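# Unload three bladed and round-nosed cores onto plywood

## Task

Remove three sand cores from the mould: the long core with the rounded nose, plus the two upright cores with blades that sit in the mould half on the robot's right. Put all three down on the plywood boards next to the mould and release them. The remaining two cores must still be standing in the mould afterwards.

## Robot and tools

ROBOT. Two arms, left_arm and right_arm, each with six joints and a two-finger gripper. Joint order, used everywhere: waist, shoulder, elbow, wrist pitch, wrist yaw, wrist roll. Stated ranges in rad: waist -2.618 to 3.054, shoulder 0.000 to 3.142, elbow 0.000 to 3.142, wrist pitch -1.571 to 1.571, wrist yaw -1.571 to 1.571, wrist roll -2.094 to 2.094. Real ends may differ by up to 0.059 rad. Each arm carries a wrist camera: cam_left_wrist and cam_right_wrist, both 896x504 pixels. The fingers point along the gripper's +z axis and close along its y axis. end_effector_position is the spot between the pads, roughly 1 cm short of the fingertips; fully open the pad gap is 0.094 m.

FRAMES. Scene frame: origin at table-top height halfway between the two nominal bases, +x away from the robot over the table, +z up, +y toward left_arm (arm names do not match image sides). Calibrated bases: left_arm at (+0.031, +0.345, 0) m, right_arm at (+0.030, -0.335, 0) m, each turned only slightly about z. Gripper position and quaternion (wxyz) in results are given in that arm's own base frame, metres, and may be off by a few centimetres, more when reaching far.

ROW FORMAT. Every command row is one flat list of 14 numbers, each in [-1, 1], covering both arms even if only one moves: left_arm's six joint values then its opening, then right_arm's six joint values then its opening. Joint values are offsets, not poses: they are added to the arm's Joint targets as printed when the action (or move) begins, not to the previous row. Scale: 1.0 equals 2.224 rad for waist, shoulder and elbow, and 8.485 rad for the three wrist joints. So repeating the same offset in the next action moves the joint further. The opening is absolute: +1 fully open, -1 closed; values in between aim the fingers at that grip_measured reading. Sending 0 for all of an arm's joints re-commands its current targets; to keep a gripper unchanged resend its current command (0 means half-open, not 'no change').

execute_actions(actions, cameras). actions is a list of actions; each action is a list of up to 15 rows, one row per 1/30 s control step, 15 steps per action; a short action repeats its last row. An empty list just reports state and images. cameras picks image sources: omitted/null/["all"] gives all, [] none; an unknown name invalidates the call. An action pushing a joint more than 0.059 rad beyond its range is rejected for both arms.

move(target, speed, blend, opening_speed, blocking, cameras). target is one 14-number row or a list of up to 15 rows; every row's offsets count from the same starting Joint targets. The arm joints travel together along a path (the gripper traces a curve), lasting 0.5 s to 10 s; longer paths stop short. speed: rad/s for the joint with the farthest to go, 0.01 to 12.57, default 0.5, one value or one per target. blend: rad, corner rounding for intermediate targets, default 0. opening_speed: rate of the finger command on the -1..+1 scale per second, at least 0.2. blocking=false returns after about 0.5 s while the move continues. The path ignores obstacles and the other arm. The result adds a move: line such as done, off_target (resting more than 0.035 rad from target), moving, held or fault, plus limits=held when steps were withheld. done does not prove contact or its absence.

wait(seconds 0 to 10, cameras) lets time pass holding commands; a running move continues. stop(cameras) brakes a running move. zoom_image(camera, region) enlarges [x0, y0, x1, y1] pixels (origin top-left, at most 504x504) of the latest image of cam_left_wrist or cam_right_wrist. finished_scene(scene) ends the current scene for good; pass its number.

RESULTS. Joint positions and Joint velocities: per arm, six joints (rad, rad/s) then the pad gap (m). Joint targets: the base for your next offsets. Joint torques: six per arm, positive toward increasing angle, offset and noisy; joints 1 to 3 flip sign beyond ±28 N m. grip_measured: finger opening on the command scale, reading slightly wide when empty and a few hundredths narrow on a squeezed hard part; it tracks the command, so it does not show contact. grip_effort_nm: gripper motor effort, negative closing, not a pad force. Lines to note: joint sent to its limit; joint command not followed (clearance check altered targets); within noise for velocities; MOTOR HOT above 75 °C, OVER-TEMPERATURE FAULT at 90 °C (that arm folds and stays idle).

MOTION LIMITS. Joint targets can lead measured angles by at most 0.339 rad (big three) or 2.2 rad (wrist); targets implying a gripper jump over 200 mm are scaled back. Large changes may need several actions; tiny ones may not start. If an arm is pressing or dragged, command targets back past its measured positions.

GRIPPING. Close a few hundredths below the part's width reading to grip at full force (about 50 to 64 N per pad); close slowly on fragile parts. Release by commanding well above grip_measured.

AVOID. Dropping cores, releasing them while they move, fast impacts, strong pushes, knocking the two remaining cores over, anything leaving the table, the arms or grippers pressing on each other, and holding loads or stretched poses long enough to overheat motors. Loose items may occasionally be nudged by outside forces.

Each tool is called as name([rows], argument=value, ...), one row to a line, values as JSON.

## Session

execute_actions(actions=[])

Scene clock: 0.00 s.
left_arm: end_effector_position=(+0.3631, -0.0246, +0.2028) grip_measured=+1.000 grip_effort_nm=n/a end_effector_quat_wxyz=(+0.569, -0.059, +0.818, -0.064) | right_arm: end_effector_position=(+0.3464, +0.0127, +0.2781) grip_measured=+1.000 grip_effort_nm=n/a end_effector_quat_wxyz=(+0.512, -0.227, +0.829, +0.002)
Joint positions: left_arm=[-0.095 1.034 0.566 0.116 -0.051 -0.203 0.094] | right_arm=[-0.154 1.056 1.018 -0.499 -0.37 -0.476 0.094]
Joint velocities: within noise
Joint torques (N m): no reading
Heat: left arm: 32 °C; right arm: 36 °C.
Joint targets: left_arm=[-0.095 1.027 0.576 0.117 -0.051 -0.202] | right_arm=[-0.154 1.049 1.030 -0.497 -0.374 -0.475]
Tool commands: left_gripper/opening=+1.0 right_gripper/opening=+1.0

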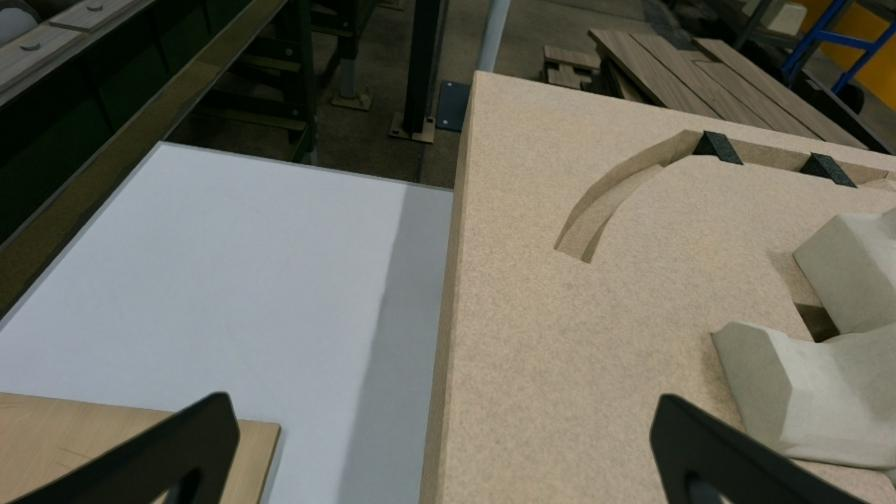

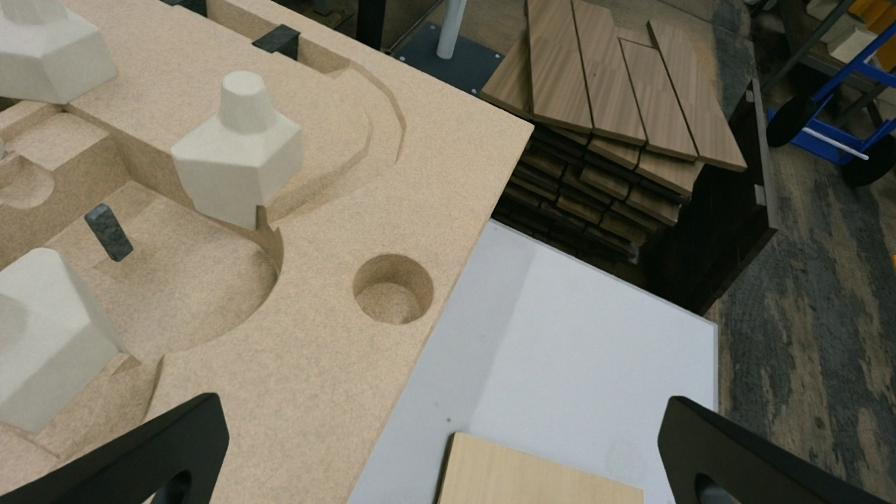

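move(target=[-0.1371,0.2482,0.6529,-0.1846,0.006,0.0238,1,0.2491,0.2383,0.4487,-0.1122,0.0441,0.056,1], speed=0.8)

Scene clock: 20.63 s.
left_arm: end_effector_position=(+0.3228, -0.1316, +0.3318) grip_measured=+1.000 grip_effort_nm=0.037 end_effector_quat_wxyz=(+0.276, +0.184, +0.942, -0.052) | right_arm: end_effector_position=(+0.3228, +0.1374, +0.3299) grip_measured=+1.000 grip_effort_nm=0.027 end_effector_quat_wxyz=(+0.274, -0.194, +0.940, +0.057)
Joint positions: left_arm=[-0.394 1.566 2.006 -1.442 -0.007 -0.007 0.094] | right_arm=[0.397 1.57 2.001 -1.434 -0.006 -0.008 0.094]
Joint velocities: within noise
Joint torques (N m): left_arm=[-0.35 -4.11 6.04 1.4 0.11 0.02] | right_arm=[0.42 -4.27 6.93 0.84 0.07 0.07]
Heat: left arm: 36 °C; right arm: 39 °C.
Joint targets: left_arm=[-0.400 1.578 2.028 -1.449 0.000 0.000] | right_arm=[0.401 1.579 2.028 -1.449 0.000 0.000]
move: done

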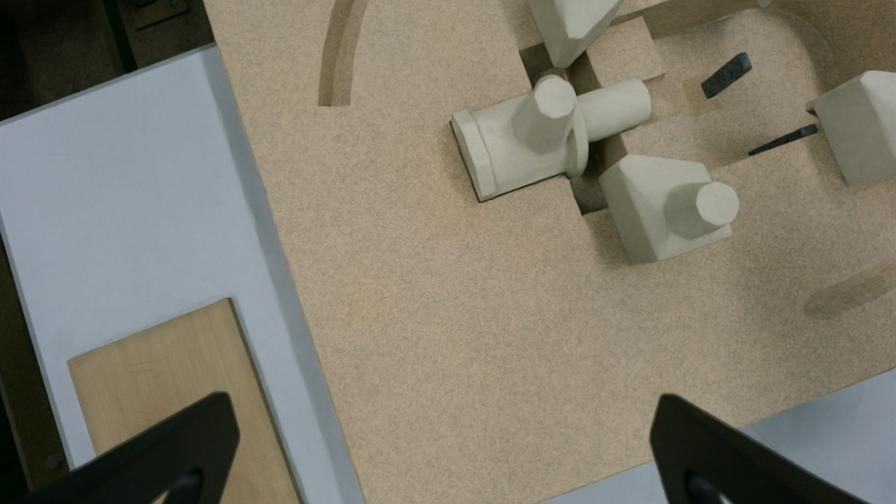

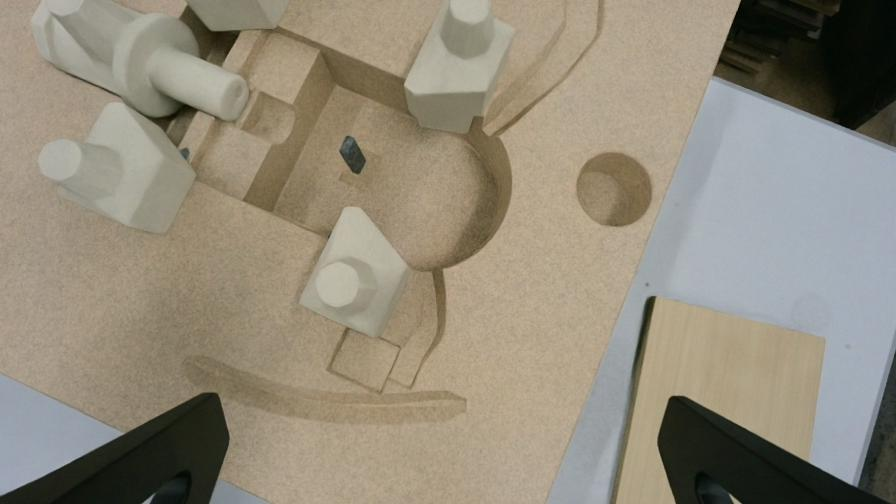

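move(target=[0,-0.0739,-0.2317,0.0413,0,0,1,0,-0.0739,-0.2317,0.0413,0,0,1], speed=0.8)

Scene clock: 31.13 s.
left_arm: end_effector_position=(+0.3264, -0.1331, +0.2443) grip_measured=+1.000 grip_effort_nm=0.032 end_effector_quat_wxyz=(+0.258, +0.185, +0.947, -0.049) | right_arm: end_effector_position=(+0.3231, +0.1374, +0.2446) grip_measured=+1.000 grip_effort_nm=0.032 end_effector_quat_wxyz=(+0.256, -0.194, +0.945, +0.053)
Joint positions: left_arm=[-0.394 1.445 1.519 -1.114 -0.007 -0.007 0.094] | right_arm=[0.397 1.442 1.519 -1.119 -0.005 -0.007 0.094]
Joint velocities: within noise
Joint torques (N m): left_arm=[-0.42 -7.19 4.52 1.59 0.09 0.01] | right_arm=[0.39 -6.99 5.12 1.1 0.04 0.05]
Heat: left arm: 35 °C; right arm: 38 °C.
Joint targets: left_arm=[-0.400 1.414 1.513 -1.099 0.000 -0.001] | right_arm=[0.401 1.415 1.512 -1.098 0.000 0.001]
move: done

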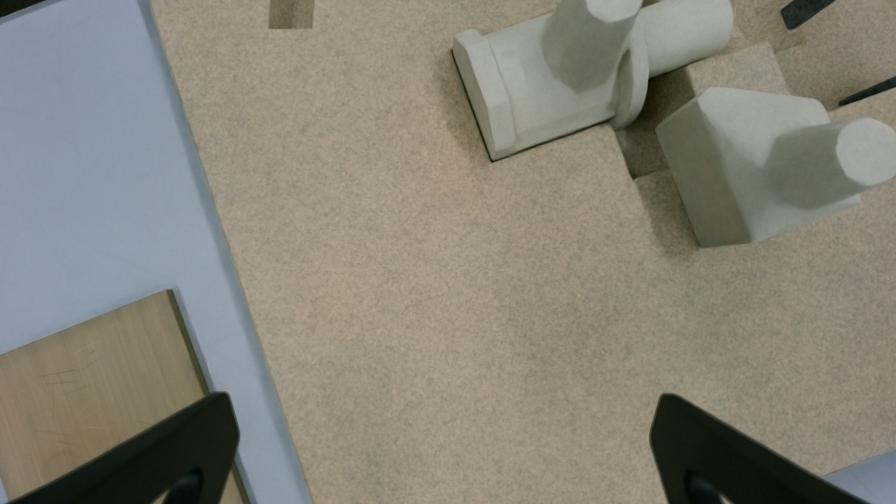

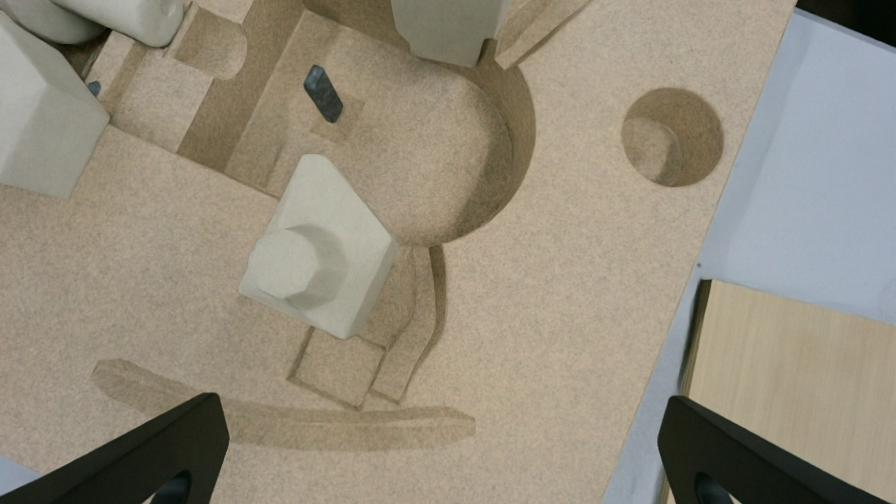

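zoom_image(camera="cam_right_wrist", region=[150, 120, 520, 420])

zoom_image(camera="cam_left_wrist", region=[420, 0, 896, 270])

Scaled by 1.362.

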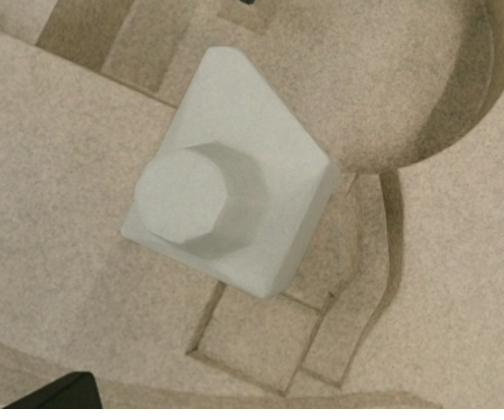

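Scaled by 1.059.

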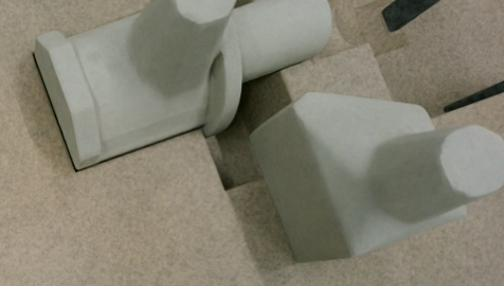

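move(target=[0,0,0,0,0,0,1,0.0553,0.1608,0.2192,-0.0329,0,0,1], speed=0.8)

Scene clock: 96.43 s.
left_arm: end_effector_position=(+0.3265, -0.1332, +0.2444) grip_measured=+1.000 grip_effort_nm=0.032 end_effector_quat_wxyz=(+0.258, +0.185, +0.947, -0.049) | right_arm: end_effector_position=(+0.3446, +0.1994, +0.2593) grip_measured=+1.000 grip_effort_nm=0.022 end_effector_quat_wxyz=(+0.199, -0.255, +0.945, +0.054)
Joint positions: left_arm=[-0.394 1.445 1.519 -1.113 -0.007 -0.007 0.094] | right_arm=[0.521 1.764 1.971 -1.363 -0.003 -0.006 0.094]
Joint velocities: within noise
Joint torques (N m): left_arm=[-0.38 -7.1 4.6 1.59 0.1 0.01] | right_arm=[0.13 -6.38 7.54 0.63 0.02 0.04]
Heat: left arm: 35 °C; right arm: 37 °C.
Joint targets: left_arm=[-0.400 1.414 1.513 -1.099 0.000 -0.001] | right_arm=[0.523 1.773 2.000 -1.378 0.000 0.001]
move: done

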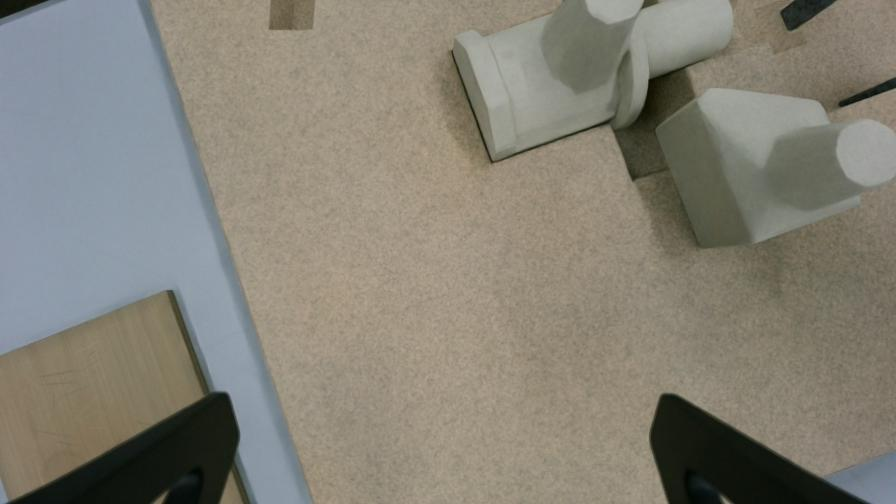

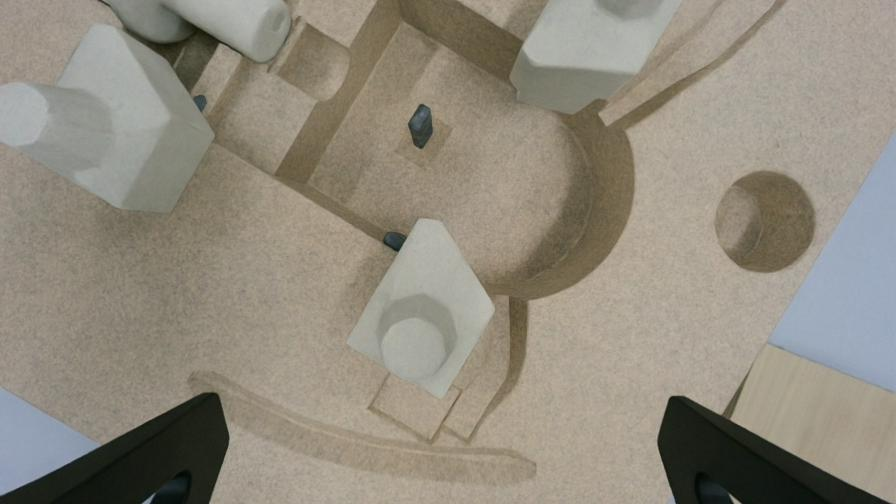

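move(target=[0,0,0,0,0,0,1,0.0126,-0.0264,-0.1177,0.0241,0,0,1], speed=0.5, cameras=["cam_right_wrist"])

Scene clock: 106.90 s.
left_arm: end_effector_position=(+0.3265, -0.1332, +0.2444) grip_measured=+1.000 grip_effort_nm=0.027 end_effector_quat_wxyz=(+0.258, +0.185, +0.947, -0.049) | right_arm: end_effector_position=(+0.3430, +0.2105, +0.2066) grip_measured=+1.000 grip_effort_nm=0.027 end_effector_quat_wxyz=(+0.179, -0.268, +0.945, +0.051)
Joint positions: left_arm=[-0.394 1.445 1.519 -1.113 -0.007 -0.007 0.094] | right_arm=[0.546 1.747 1.744 -1.193 -0.003 -0.006 0.094]
Joint velocities: within noise
Joint torques (N m): left_arm=[-0.4 -7.09 4.56 1.59 0.11 0.01] | right_arm=[0.46 -9.99 5.08 0.87 0.02 0.04]
Heat: left arm: 35 °C; right arm: 37 °C.
Joint targets: left_arm=[-0.400 1.414 1.513 -1.099 0.000 -0.001] | right_arm=[0.552 1.714 1.738 -1.173 0.000 0.001]
move: done
Images, in order (width x height): cam_right_wrist 896x504.

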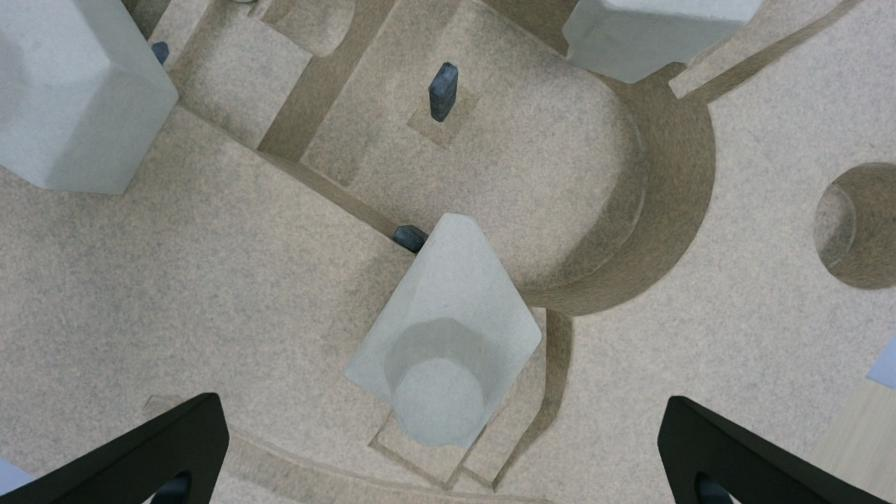

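move(target=[0,0,0,0,0,0,1,0.0027,-0.0243,-0.1048,0.0268,0,0,1], speed=0.3, cameras=["cam_right_wrist"])

Scene clock: 115.70 s.
left_arm: end_effector_position=(+0.3265, -0.1332, +0.2444) grip_measured=+1.000 grip_effort_nm=0.032 end_effector_quat_wxyz=(+0.258, +0.185, +0.947, -0.049) | right_arm: end_effector_position=(+0.3454, +0.2138, +0.1677) grip_measured=+1.000 grip_effort_nm=0.027 end_effector_quat_wxyz=(+0.200, -0.269, +0.940, +0.058)
Joint positions: left_arm=[-0.394 1.445 1.519 -1.113 -0.007 -0.007 0.094] | right_arm=[0.55 1.697 1.513 -0.967 -0.003 -0.006 0.094]
Joint velocities: within noise
Joint torques (N m): left_arm=[-0.38 -7.12 4.53 1.57 0.1 0] | right_arm=[0.64 -10.06 5.23 0.95 0.02 0.03]
Heat: left arm: 35 °C; right arm: 41 °C.
Joint targets: left_arm=[-0.400 1.414 1.513 -1.099 0.000 -0.001] | right_arm=[0.557 1.660 1.505 -0.946 0.000 0.001]
move: off_target (right_arm); right_arm: the shoulder is farthest, 0.037 rad from its target
Images, in order (width x height): cam_right_wrist 896x504.

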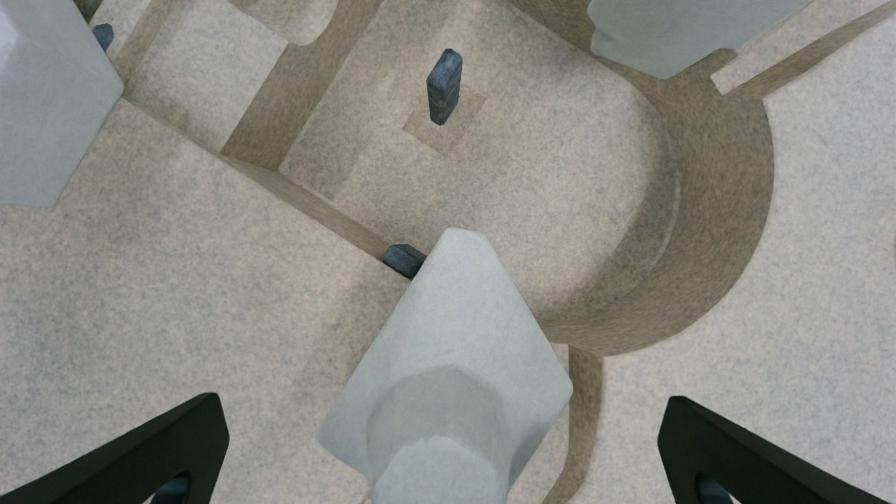

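move(target=[0,0,0,0,0,0,1,0.002,0,0,0,0,0,-0.65], opening_speed=0.7, cameras=["cam_right_wrist"])

Scene clock: 121.20 s.
left_arm: end_effector_position=(+0.3265, -0.1332, +0.2444) grip_measured=+1.000 grip_effort_nm=0.022 end_effector_quat_wxyz=(+0.258, +0.185, +0.947, -0.049) | right_arm: end_effector_position=(+0.3448, +0.2154, +0.1679) grip_measured=-0.451 grip_effort_nm=-0.999 end_effector_quat_wxyz=(+0.201, -0.271, +0.940, +0.058)
Joint positions: left_arm=[-0.394 1.445 1.519 -1.113 -0.007 -0.007 0.094] | right_arm=[0.555 1.697 1.513 -0.965 -0.003 -0.006 0.026]
Joint velocities: within noise
Joint torques (N m): left_arm=[-0.47 -7.13 4.52 1.58 0.1 0.02] | right_arm=[0.62 -10.07 5.2 0.95 0.01 0.04]
Heat: left arm: 35 °C; right arm: 43 °C.
Joint targets: left_arm=[-0.400 1.414 1.513 -1.099 0.000 -0.001] | right_arm=[0.562 1.660 1.505 -0.946 0.000 0.001]
move: off_target (right_arm); right_arm: the shoulder is farthest, 0.037 rad from its target
Images, in order (width x height): cam_right_wrist 896x504.

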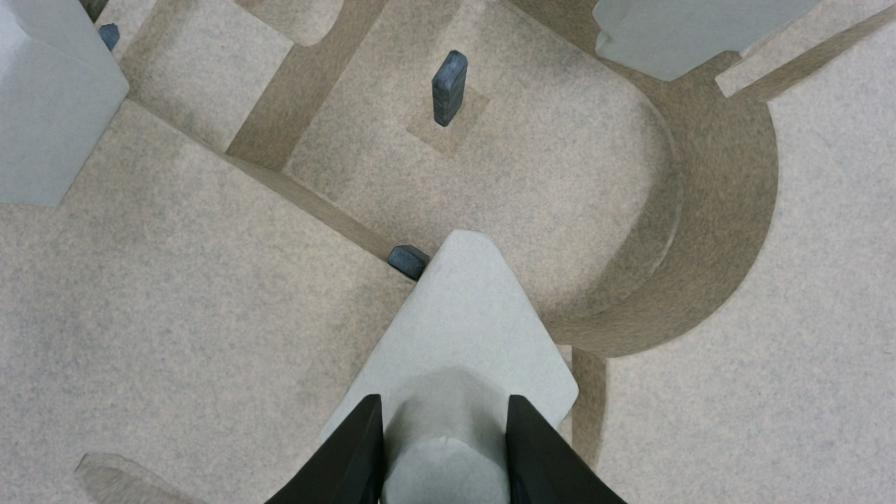

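move([
  [0,0,0,0,0,0,1,0,0.0094,0.0796,-0.017,0,0,-0.65],
  [0,0,0,0,0,0,1,0,0.0193,0.1281,-0.0276,0,0,-0.65],
  [0,0,0,0,0,0,1,0,0.0337,0.1844,-0.0388,0,0,-0.65],
], speed=0.25, blend=0.03)

Scene clock: 130.23 s.
left_arm: end_effector_position=(+0.3265, -0.1332, +0.2444) grip_measured=+1.000 grip_effort_nm=0.032 end_effector_quat_wxyz=(+0.258, +0.185, +0.947, -0.049) | right_arm: end_effector_position=(+0.3369, +0.2105, +0.2444) grip_measured=-0.452 grip_effort_nm=-1.004 end_effector_quat_wxyz=(+0.198, -0.271, +0.940, +0.057)
Joint positions: left_arm=[-0.394 1.445 1.519 -1.113 -0.007 -0.007 0.094] | right_arm=[0.555 1.734 1.871 -1.293 -0.003 -0.006 0.026]
Joint velocities: within noise
Joint torques (N m): left_arm=[-0.49 -7.13 4.56 1.58 0.11 0.01] | right_arm=[0.61 -6.87 8.98 0.92 0.02 0.04]
Heat: left arm: 35 °C; right arm: 44 °C.
Joint targets: left_arm=[-0.400 1.414 1.513 -1.099 0.000 -0.001] | right_arm=[0.562 1.735 1.915 -1.275 0.000 0.001]
move: off_target (right_arm); right_arm: the elbow is farthest, 0.045 rad from its target

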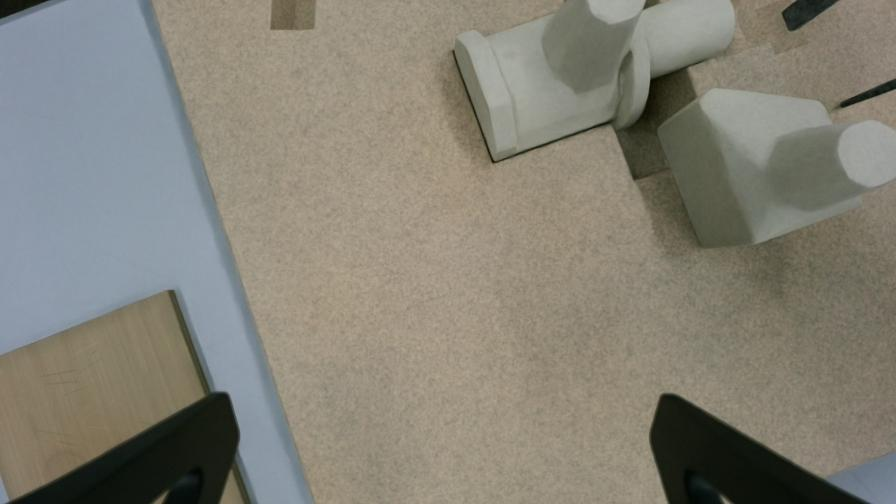

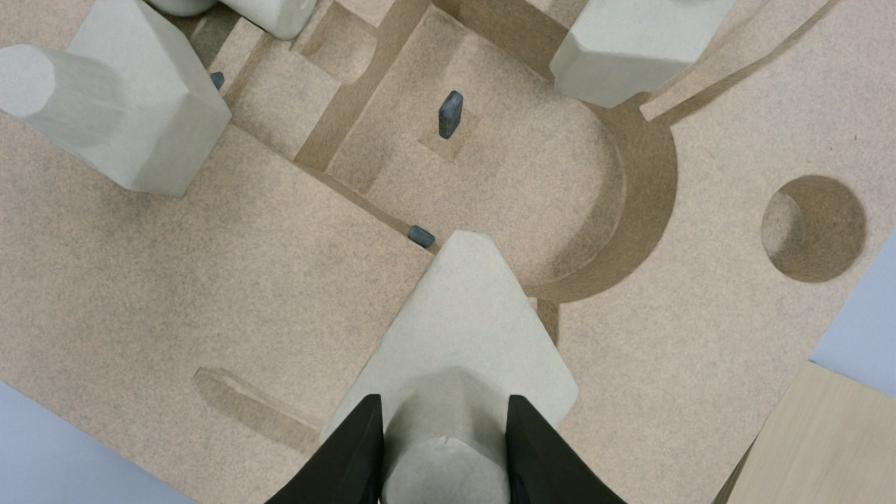

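move(target=[-0.187,-0.1106,-0.6331,0.2784,0.0424,0,1,0,0.0292,0.1012,-0.0183,0,0,-0.65], speed=0.5)

Scene clock: 144.13 s.
left_arm: end_effector_position=(+0.1796, -0.2768, +0.2173) grip_measured=+1.000 grip_effort_nm=0.037 end_effector_quat_wxyz=(+0.646, +0.372, +0.530, -0.404) | right_arm: end_effector_position=(+0.3372, +0.2107, +0.2775) grip_measured=-0.452 grip_effort_nm=-1.009 end_effector_quat_wxyz=(+0.200, -0.271, +0.940, +0.057)
Joint positions: left_arm=[-0.808 1.186 0.112 1.247 0.358 -0.007 0.094] | right_arm=[0.555 1.8 2.096 -1.449 -0.003 -0.006 0.026]
Joint velocities: within noise
Joint torques (N m): left_arm=[-0.58 -3.19 3.6 2.25 0.01 0.01] | right_arm=[0.62 -7.13 8.57 0.9 0.02 0.04]
Heat: left arm: 36 °C; right arm: 40 °C.
Joint targets: left_arm=[-0.816 1.168 0.105 1.263 0.359 -0.001] | right_arm=[0.562 1.800 2.141 -1.430 0.000 0.001]
move: off_target (right_arm); right_arm: the elbow is farthest, 0.044 rad from its target

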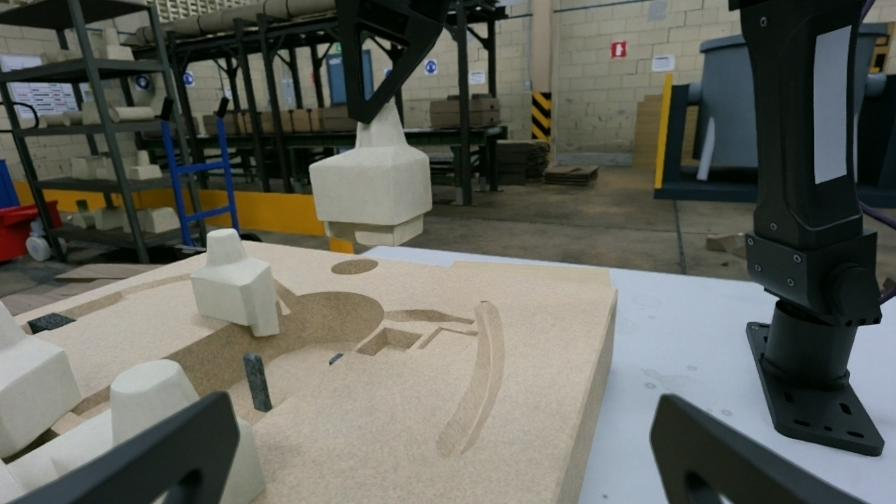

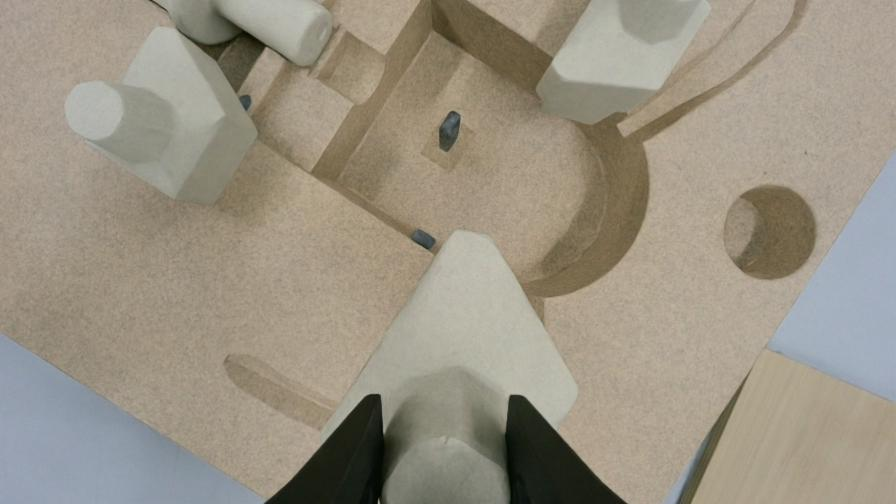

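zoom_image(camera="cam_left_wrist", region=[180, 80, 520, 360])

Scaled by 1.482.

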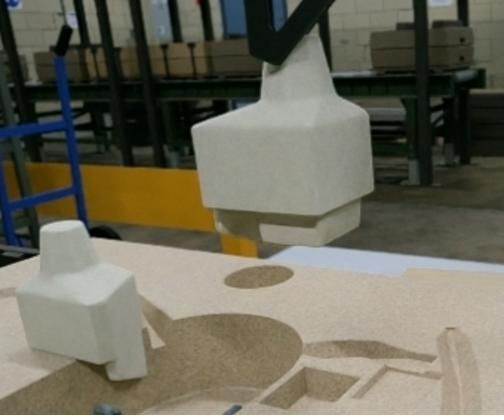

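move(target=[0,0,0,0,0,0,1,-0.41,0,0,0,0,0,-0.65], speed=0.5)

Scene clock: 163.20 s.
left_arm: end_effector_position=(+0.1794, -0.2768, +0.2176) grip_measured=+1.000 grip_effort_nm=0.032 end_effector_quat_wxyz=(+0.646, +0.373, +0.529, -0.404) | right_arm: end_effector_position=(+0.3729, -0.1371, +0.2774) grip_measured=-0.452 grip_effort_nm=-1.004 end_effector_quat_wxyz=(+0.204, +0.169, +0.964, -0.038)
Joint positions: left_arm=[-0.808 1.186 0.112 1.248 0.359 -0.007 0.094] | right_arm=[-0.354 1.8 2.096 -1.45 0.002 -0.006 0.026]
Joint velocities: within noise
Joint torques (N m): left_arm=[-0.58 -3.14 3.6 2.28 0.01 -0.01] | right_arm=[0.32 -7.08 8.58 0.94 -0.03 0.04]
Heat: left arm: 37 °C; right arm: 38 °C.
Joint targets: left_arm=[-0.816 1.168 0.105 1.264 0.360 -0.001] | right_arm=[-0.350 1.800 2.141 -1.430 0.000 0.001]
move: off_target (right_arm); right_arm: the elbow is farthest, 0.045 rad from its target

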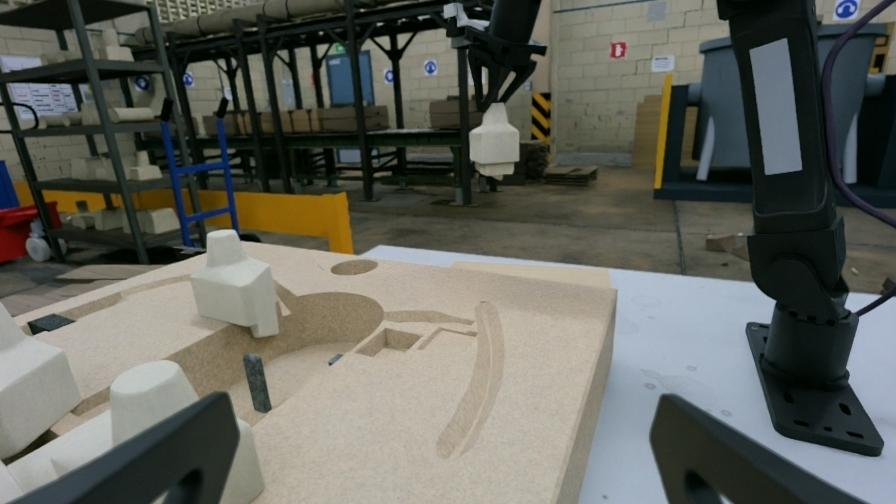

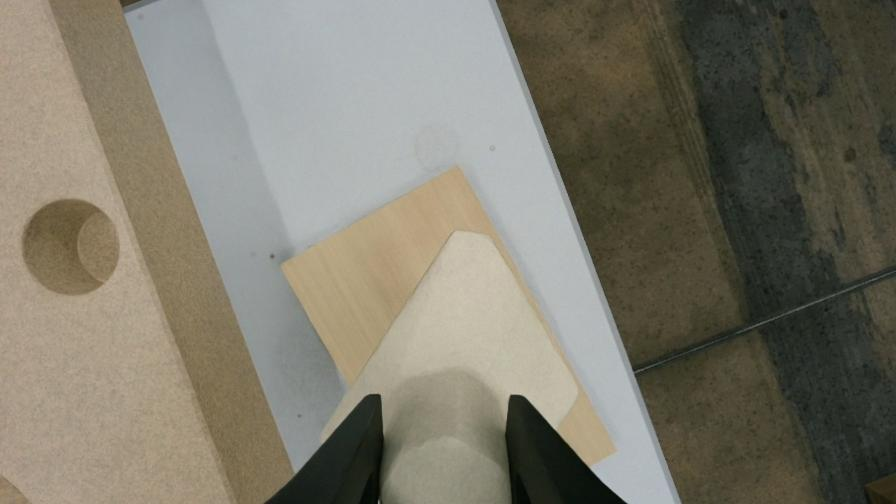

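move(target=[0,0,0,0,0,0,1,0.0216,-0.0841,-0.3701,0.0737,0,0,-0.65], speed=0.4)

Scene clock: 175.30 s.
left_arm: end_effector_position=(+0.1794, -0.2768, +0.2176) grip_measured=+1.000 grip_effort_nm=0.032 end_effector_quat_wxyz=(+0.646, +0.373, +0.529, -0.404) | right_arm: end_effector_position=(+0.3672, -0.1155, +0.1281) grip_measured=-0.452 grip_effort_nm=-1.004 end_effector_quat_wxyz=(+0.187, +0.147, +0.971, -0.030)
Joint positions: left_arm=[-0.808 1.186 0.112 1.248 0.359 -0.007 0.094] | right_arm=[-0.307 1.652 1.321 -0.858 0 -0.006 0.026]
Joint velocities: within noise
Joint torques (N m): left_arm=[-0.54 -3.08 3.63 2.25 0 -0.01] | right_arm=[0.46 -9.87 5.49 1.19 -0.01 0.03]
Heat: left arm: 37 °C; right arm: 38 °C.
Joint targets: left_arm=[-0.816 1.168 0.105 1.263 0.359 -0.001] | right_arm=[-0.302 1.613 1.317 -0.805 0.000 0.001]
move: off_target (right_arm); right_arm: the wrist pitch is farthest, 0.054 rad from its target

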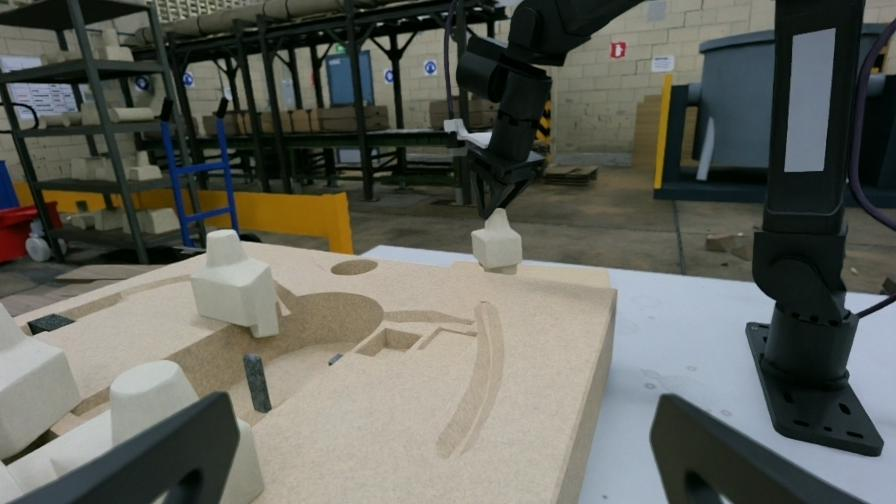

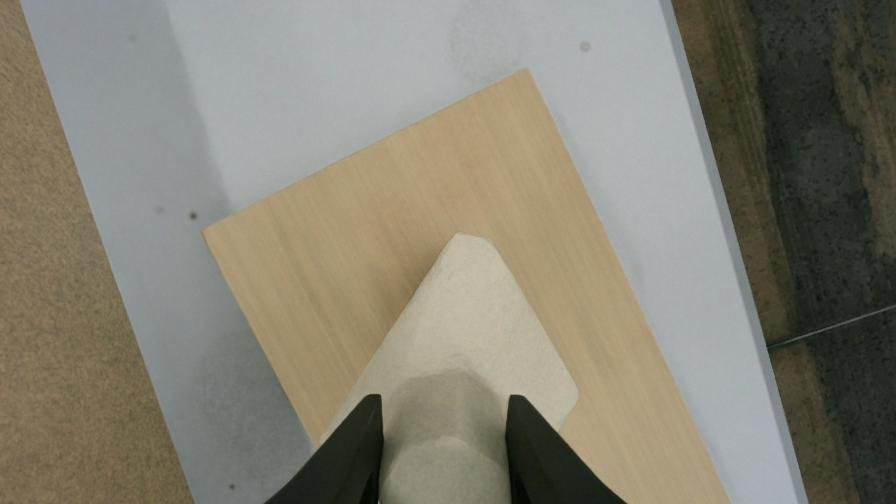

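move(target=[0,0,0,0,0,0,1,-0.018,0,0,0.0053,0,0,-0.65], speed=0.3, cameras=[])

move(target=[0,0,0,0,0,0,1,0,0.0011,-0.0094,0.0028,0,0,-0.65], speed=0.1)

Scene clock: 180.63 s.
left_arm: end_effector_position=(+0.1794, -0.2768, +0.2176) grip_measured=+1.000 grip_effort_nm=0.032 end_effector_quat_wxyz=(+0.646, +0.373, +0.529, -0.404) | right_arm: end_effector_position=(+0.3710, -0.1297, +0.1297) grip_measured=-0.452 grip_effort_nm=-1.004 end_effector_quat_wxyz=(+0.204, +0.162, +0.965, -0.036)
Joint positions: left_arm=[-0.808 1.186 0.112 1.248 0.359 -0.007 0.094] | right_arm=[-0.339 1.652 1.314 -0.815 0 -0.006 0.026]
Joint velocities: within noise
Joint torques (N m): left_arm=[-0.54 -3.22 3.69 2.27 0.03 0] | right_arm=[-0.35 -9.89 6.05 1.27 -0.02 0.04]
Heat: left arm: 38 °C; right arm: 40 °C.
Joint targets: left_arm=[-0.816 1.168 0.105 1.263 0.359 -0.001] | right_arm=[-0.342 1.613 1.317 -0.760 0.000 0.001]
move: off_target (right_arm); right_arm: the wrist pitch is farthest, 0.055 rad from its target
No camera images: "cameras" was empty.

Scene clock: 181.37 s.
left_arm: end_effector_position=(+0.1794, -0.2768, +0.2176) grip_measured=+1.000 grip_effort_nm=0.027 end_effector_quat_wxyz=(+0.646, +0.373, +0.529, -0.404) | right_arm: end_effector_position=(+0.3733, -0.1303, +0.1282) grip_measured=-0.452 grip_effort_nm=-1.004 end_effector_quat_wxyz=(+0.210, +0.162, +0.964, -0.036)
Joint positions: left_arm=[-0.808 1.186 0.112 1.248 0.359 -0.007 0.094] | right_arm=[-0.339 1.652 1.303 -0.792 0 -0.006 0.026]
Joint velocities: within noise
Joint torques (N m): left_arm=[-0.57 -3.12 3.64 2.26 0.01 0.01] | right_arm=[-0.32 -9.72 5.33 1.3 0 0.04]
Heat: left arm: 38 °C; right arm: 41 °C.
Joint targets: left_arm=[-0.816 1.168 0.105 1.263 0.359 -0.001] | right_arm=[-0.342 1.615 1.297 -0.736 0.000 0.001]
move: off_target (right_arm); right_arm: the wrist pitch is farthest, 0.056 rad from its target

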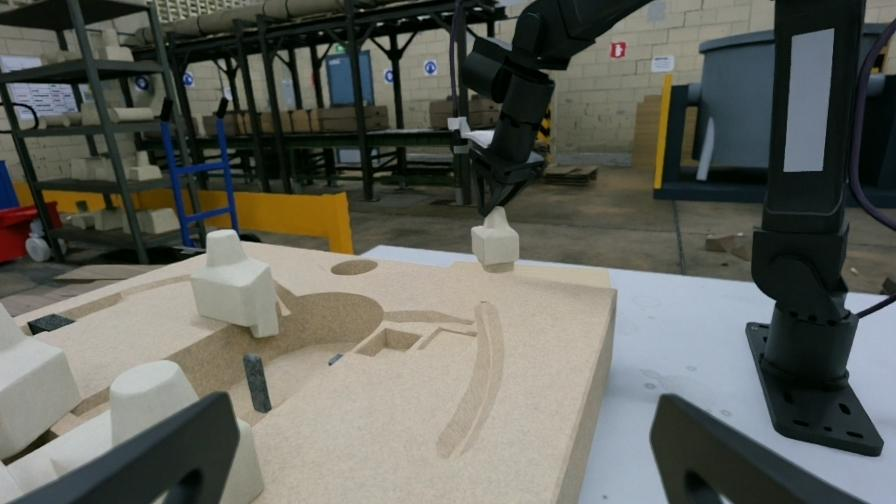

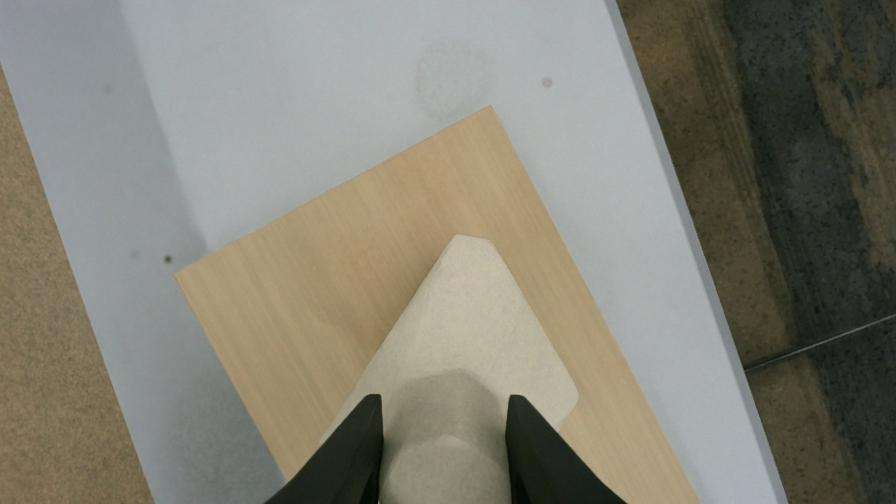

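move(target=[0,0,0,0,0,0,1,0,0.0007,-0.0064,0.0019,0,0,-0.65], speed=0.1, cameras=[])

move(target=[0,0,0,0,0,0,1,0,0.0007,-0.0064,0.0019,0,0,-0.65], speed=0.1, cameras=[])

move(target=[0,0,0,0,0,0,1,0,0.0007,-0.0064,0.0019,0,0,-0.65], speed=0.1)

Scene clock: 186.03 s.
left_arm: end_effector_position=(+0.1794, -0.2768, +0.2176) grip_measured=+1.000 grip_effort_nm=0.032 end_effector_quat_wxyz=(+0.646, +0.373, +0.529, -0.404) | right_arm: end_effector_position=(+0.3737, -0.1305, +0.1281) grip_measured=-0.453 grip_effort_nm=-1.009 end_effector_quat_wxyz=(+0.215, +0.161, +0.963, -0.037)
Joint positions: left_arm=[-0.808 1.186 0.112 1.248 0.359 -0.007 0.094] | right_arm=[-0.339 1.646 1.291 -0.777 0 -0.006 0.026]
Joint velocities: within noise
Joint torques (N m): left_arm=[-0.58 -3.15 3.58 2.25 -0.01 0.01] | right_arm=[-0.34 -8.98 5.09 1.32 0 0.04]
Heat: left arm: 38 °C; right arm: 42 °C.
Joint targets: left_arm=[-0.816 1.168 0.105 1.263 0.359 -0.001] | right_arm=[-0.342 1.617 1.282 -0.720 0.000 0.001]
move: off_target (right_arm); right_arm: the wrist pitch is farthest, 0.057 rad from its target
No camera images: "cameras" was empty.

Scene clock: 186.77 s.
left_arm: end_effector_position=(+0.1794, -0.2768, +0.2176) grip_measured=+1.000 grip_effort_nm=0.022 end_effector_quat_wxyz=(+0.646, +0.373, +0.529, -0.404) | right_arm: end_effector_position=(+0.3745, -0.1307, +0.1280) grip_measured=-0.453 grip_effort_nm=-1.004 end_effector_quat_wxyz=(+0.220, +0.161, +0.961, -0.038)
Joint positions: left_arm=[-0.808 1.186 0.112 1.248 0.359 -0.007 0.094] | right_arm=[-0.339 1.64 1.28 -0.761 0 -0.006 0.026]
Joint velocities: within noise
Joint torques (N m): left_arm=[-0.49 -3.15 3.49 2.26 0.01 0.01] | right_arm=[-0.31 -8.39 4.94 1.36 -0.01 0.04]
Heat: left arm: 38 °C; right arm: 42 °C.
Joint targets: left_arm=[-0.816 1.168 0.105 1.263 0.359 -0.001] | right_arm=[-0.342 1.618 1.268 -0.704 0.000 0.001]
move: off_target (right_arm); right_arm: the wrist pitch is farthest, 0.057 rad from its target
No camera images: "cameras" was empty.

Scene clock: 187.50 s.
left_arm: end_effector_position=(+0.1794, -0.2768, +0.2176) grip_measured=+1.000 grip_effort_nm=0.027 end_effector_quat_wxyz=(+0.646, +0.373, +0.529, -0.404) | right_arm: end_effector_position=(+0.3753, -0.1310, +0.1277) grip_measured=-0.453 grip_effort_nm=-1.004 end_effector_quat_wxyz=(+0.225, +0.161, +0.960, -0.039)
Joint positions: left_arm=[-0.808 1.186 0.112 1.248 0.359 -0.007 0.094] | right_arm=[-0.339 1.635 1.269 -0.744 0 -0.006 0.026]
Joint velocities: within noise
Joint torques (N m): left_arm=[-0.51 -3.18 3.62 2.28 0 -0.01] | right_arm=[-0.32 -7.79 4.64 1.33 -0.01 0.04]
Heat: left arm: 38 °C; right arm: 42 °C.
Joint targets: left_arm=[-0.816 1.168 0.105 1.263 0.359 -0.001] | right_arm=[-0.342 1.620 1.254 -0.688 0.000 0.001]
move: off_target (right_arm); right_arm: the wrist pitch is farthest, 0.057 rad from its target

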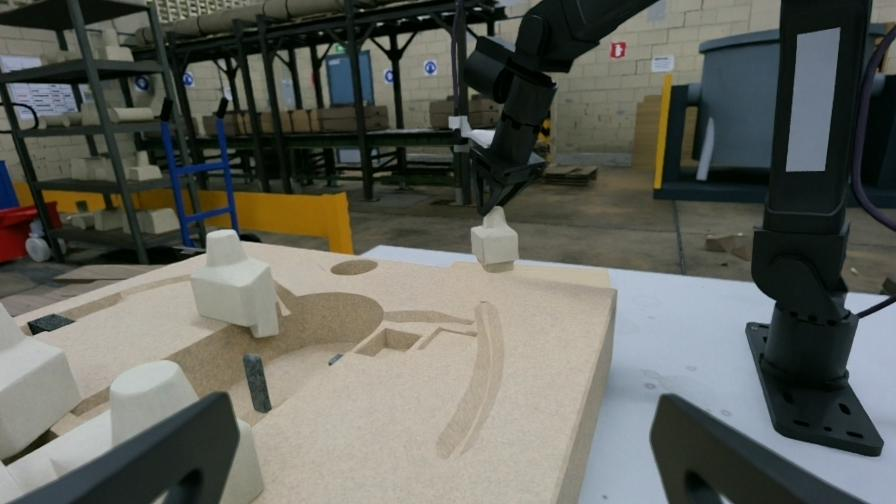

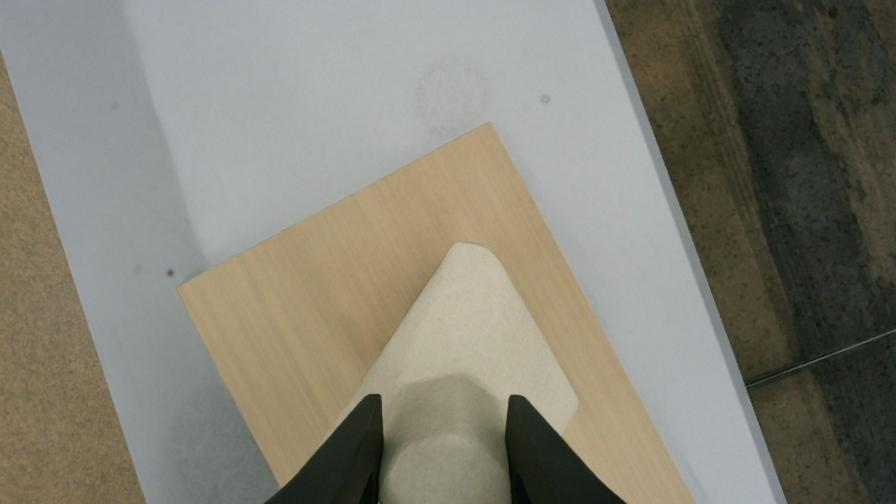

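move([
  [0,0,0,0,0,0,1,0,-0.0014,0.0128,-0.0038,0,0,-0.65],
  [0,0,0,0,0,0,1,0,-0.0014,0.0128,-0.0038,0,0,0.3],
], speed=0.1, opening_speed=0.5)

Scene clock: 194.53 s.
left_arm: end_effector_position=(+0.1794, -0.2769, +0.2176) grip_measured=+1.000 grip_effort_nm=0.037 end_effector_quat_wxyz=(+0.646, +0.373, +0.529, -0.404) | right_arm: end_effector_position=(+0.3763, -0.1305, +0.1281) grip_measured=+0.297 grip_effort_nm=0.173 end_effector_quat_wxyz=(+0.227, +0.160, +0.960, -0.037)
Joint positions: left_arm=[-0.808 1.186 0.112 1.248 0.359 -0.007 0.094] | right_arm=[-0.339 1.635 1.269 -0.741 -0.005 -0.006 0.061]
Joint velocities: within noise
Joint torques (N m): left_arm=[-0.58 -3.26 3.69 2.24 -0.02 0.01] | right_arm=[-0.31 -8.06 6.78 1.02 0.04 0.04]
Heat: left arm: 38 °C; right arm: 42 °C.
Joint targets: left_arm=[-0.816 1.168 0.105 1.263 0.360 -0.001] | right_arm=[-0.342 1.617 1.282 -0.720 0.000 0.001]
move: done

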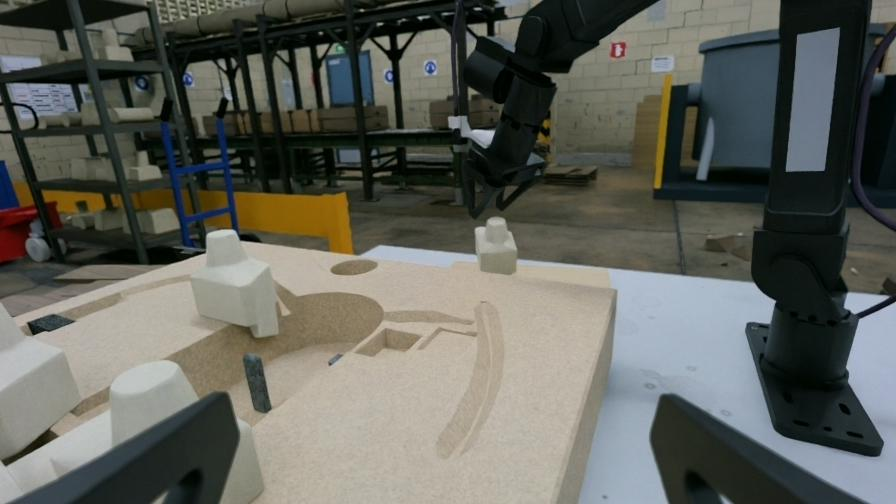

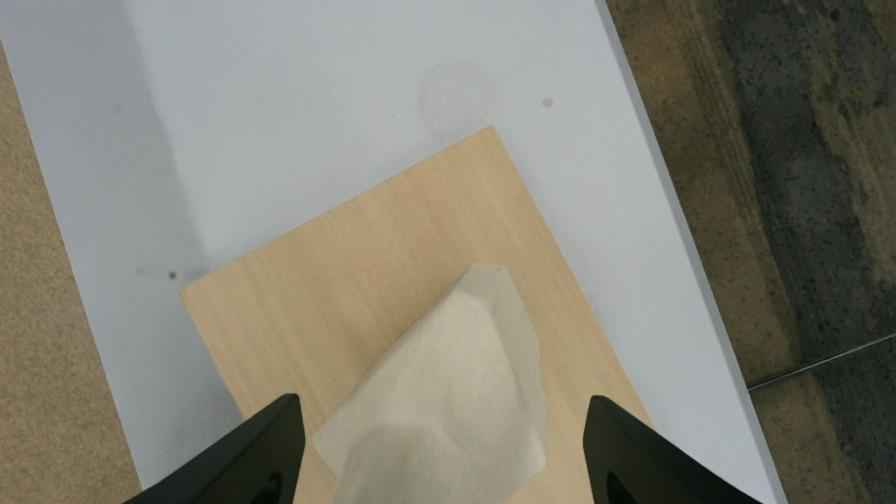

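zoom_image(camera="cam_left_wrist", region=[420, 150, 580, 290])

zoom_image(camera="cam_right_wrist", region=[200, 200, 700, 504])

Scaled by 3.150.

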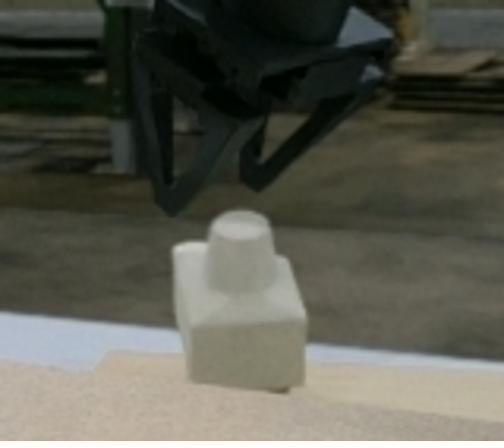

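Scaled by 1.008.

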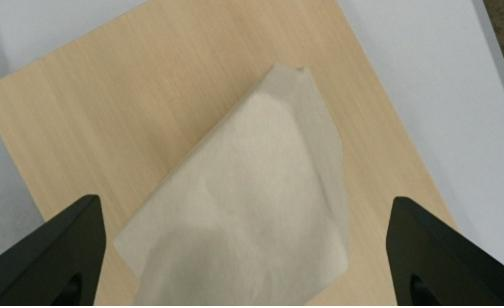

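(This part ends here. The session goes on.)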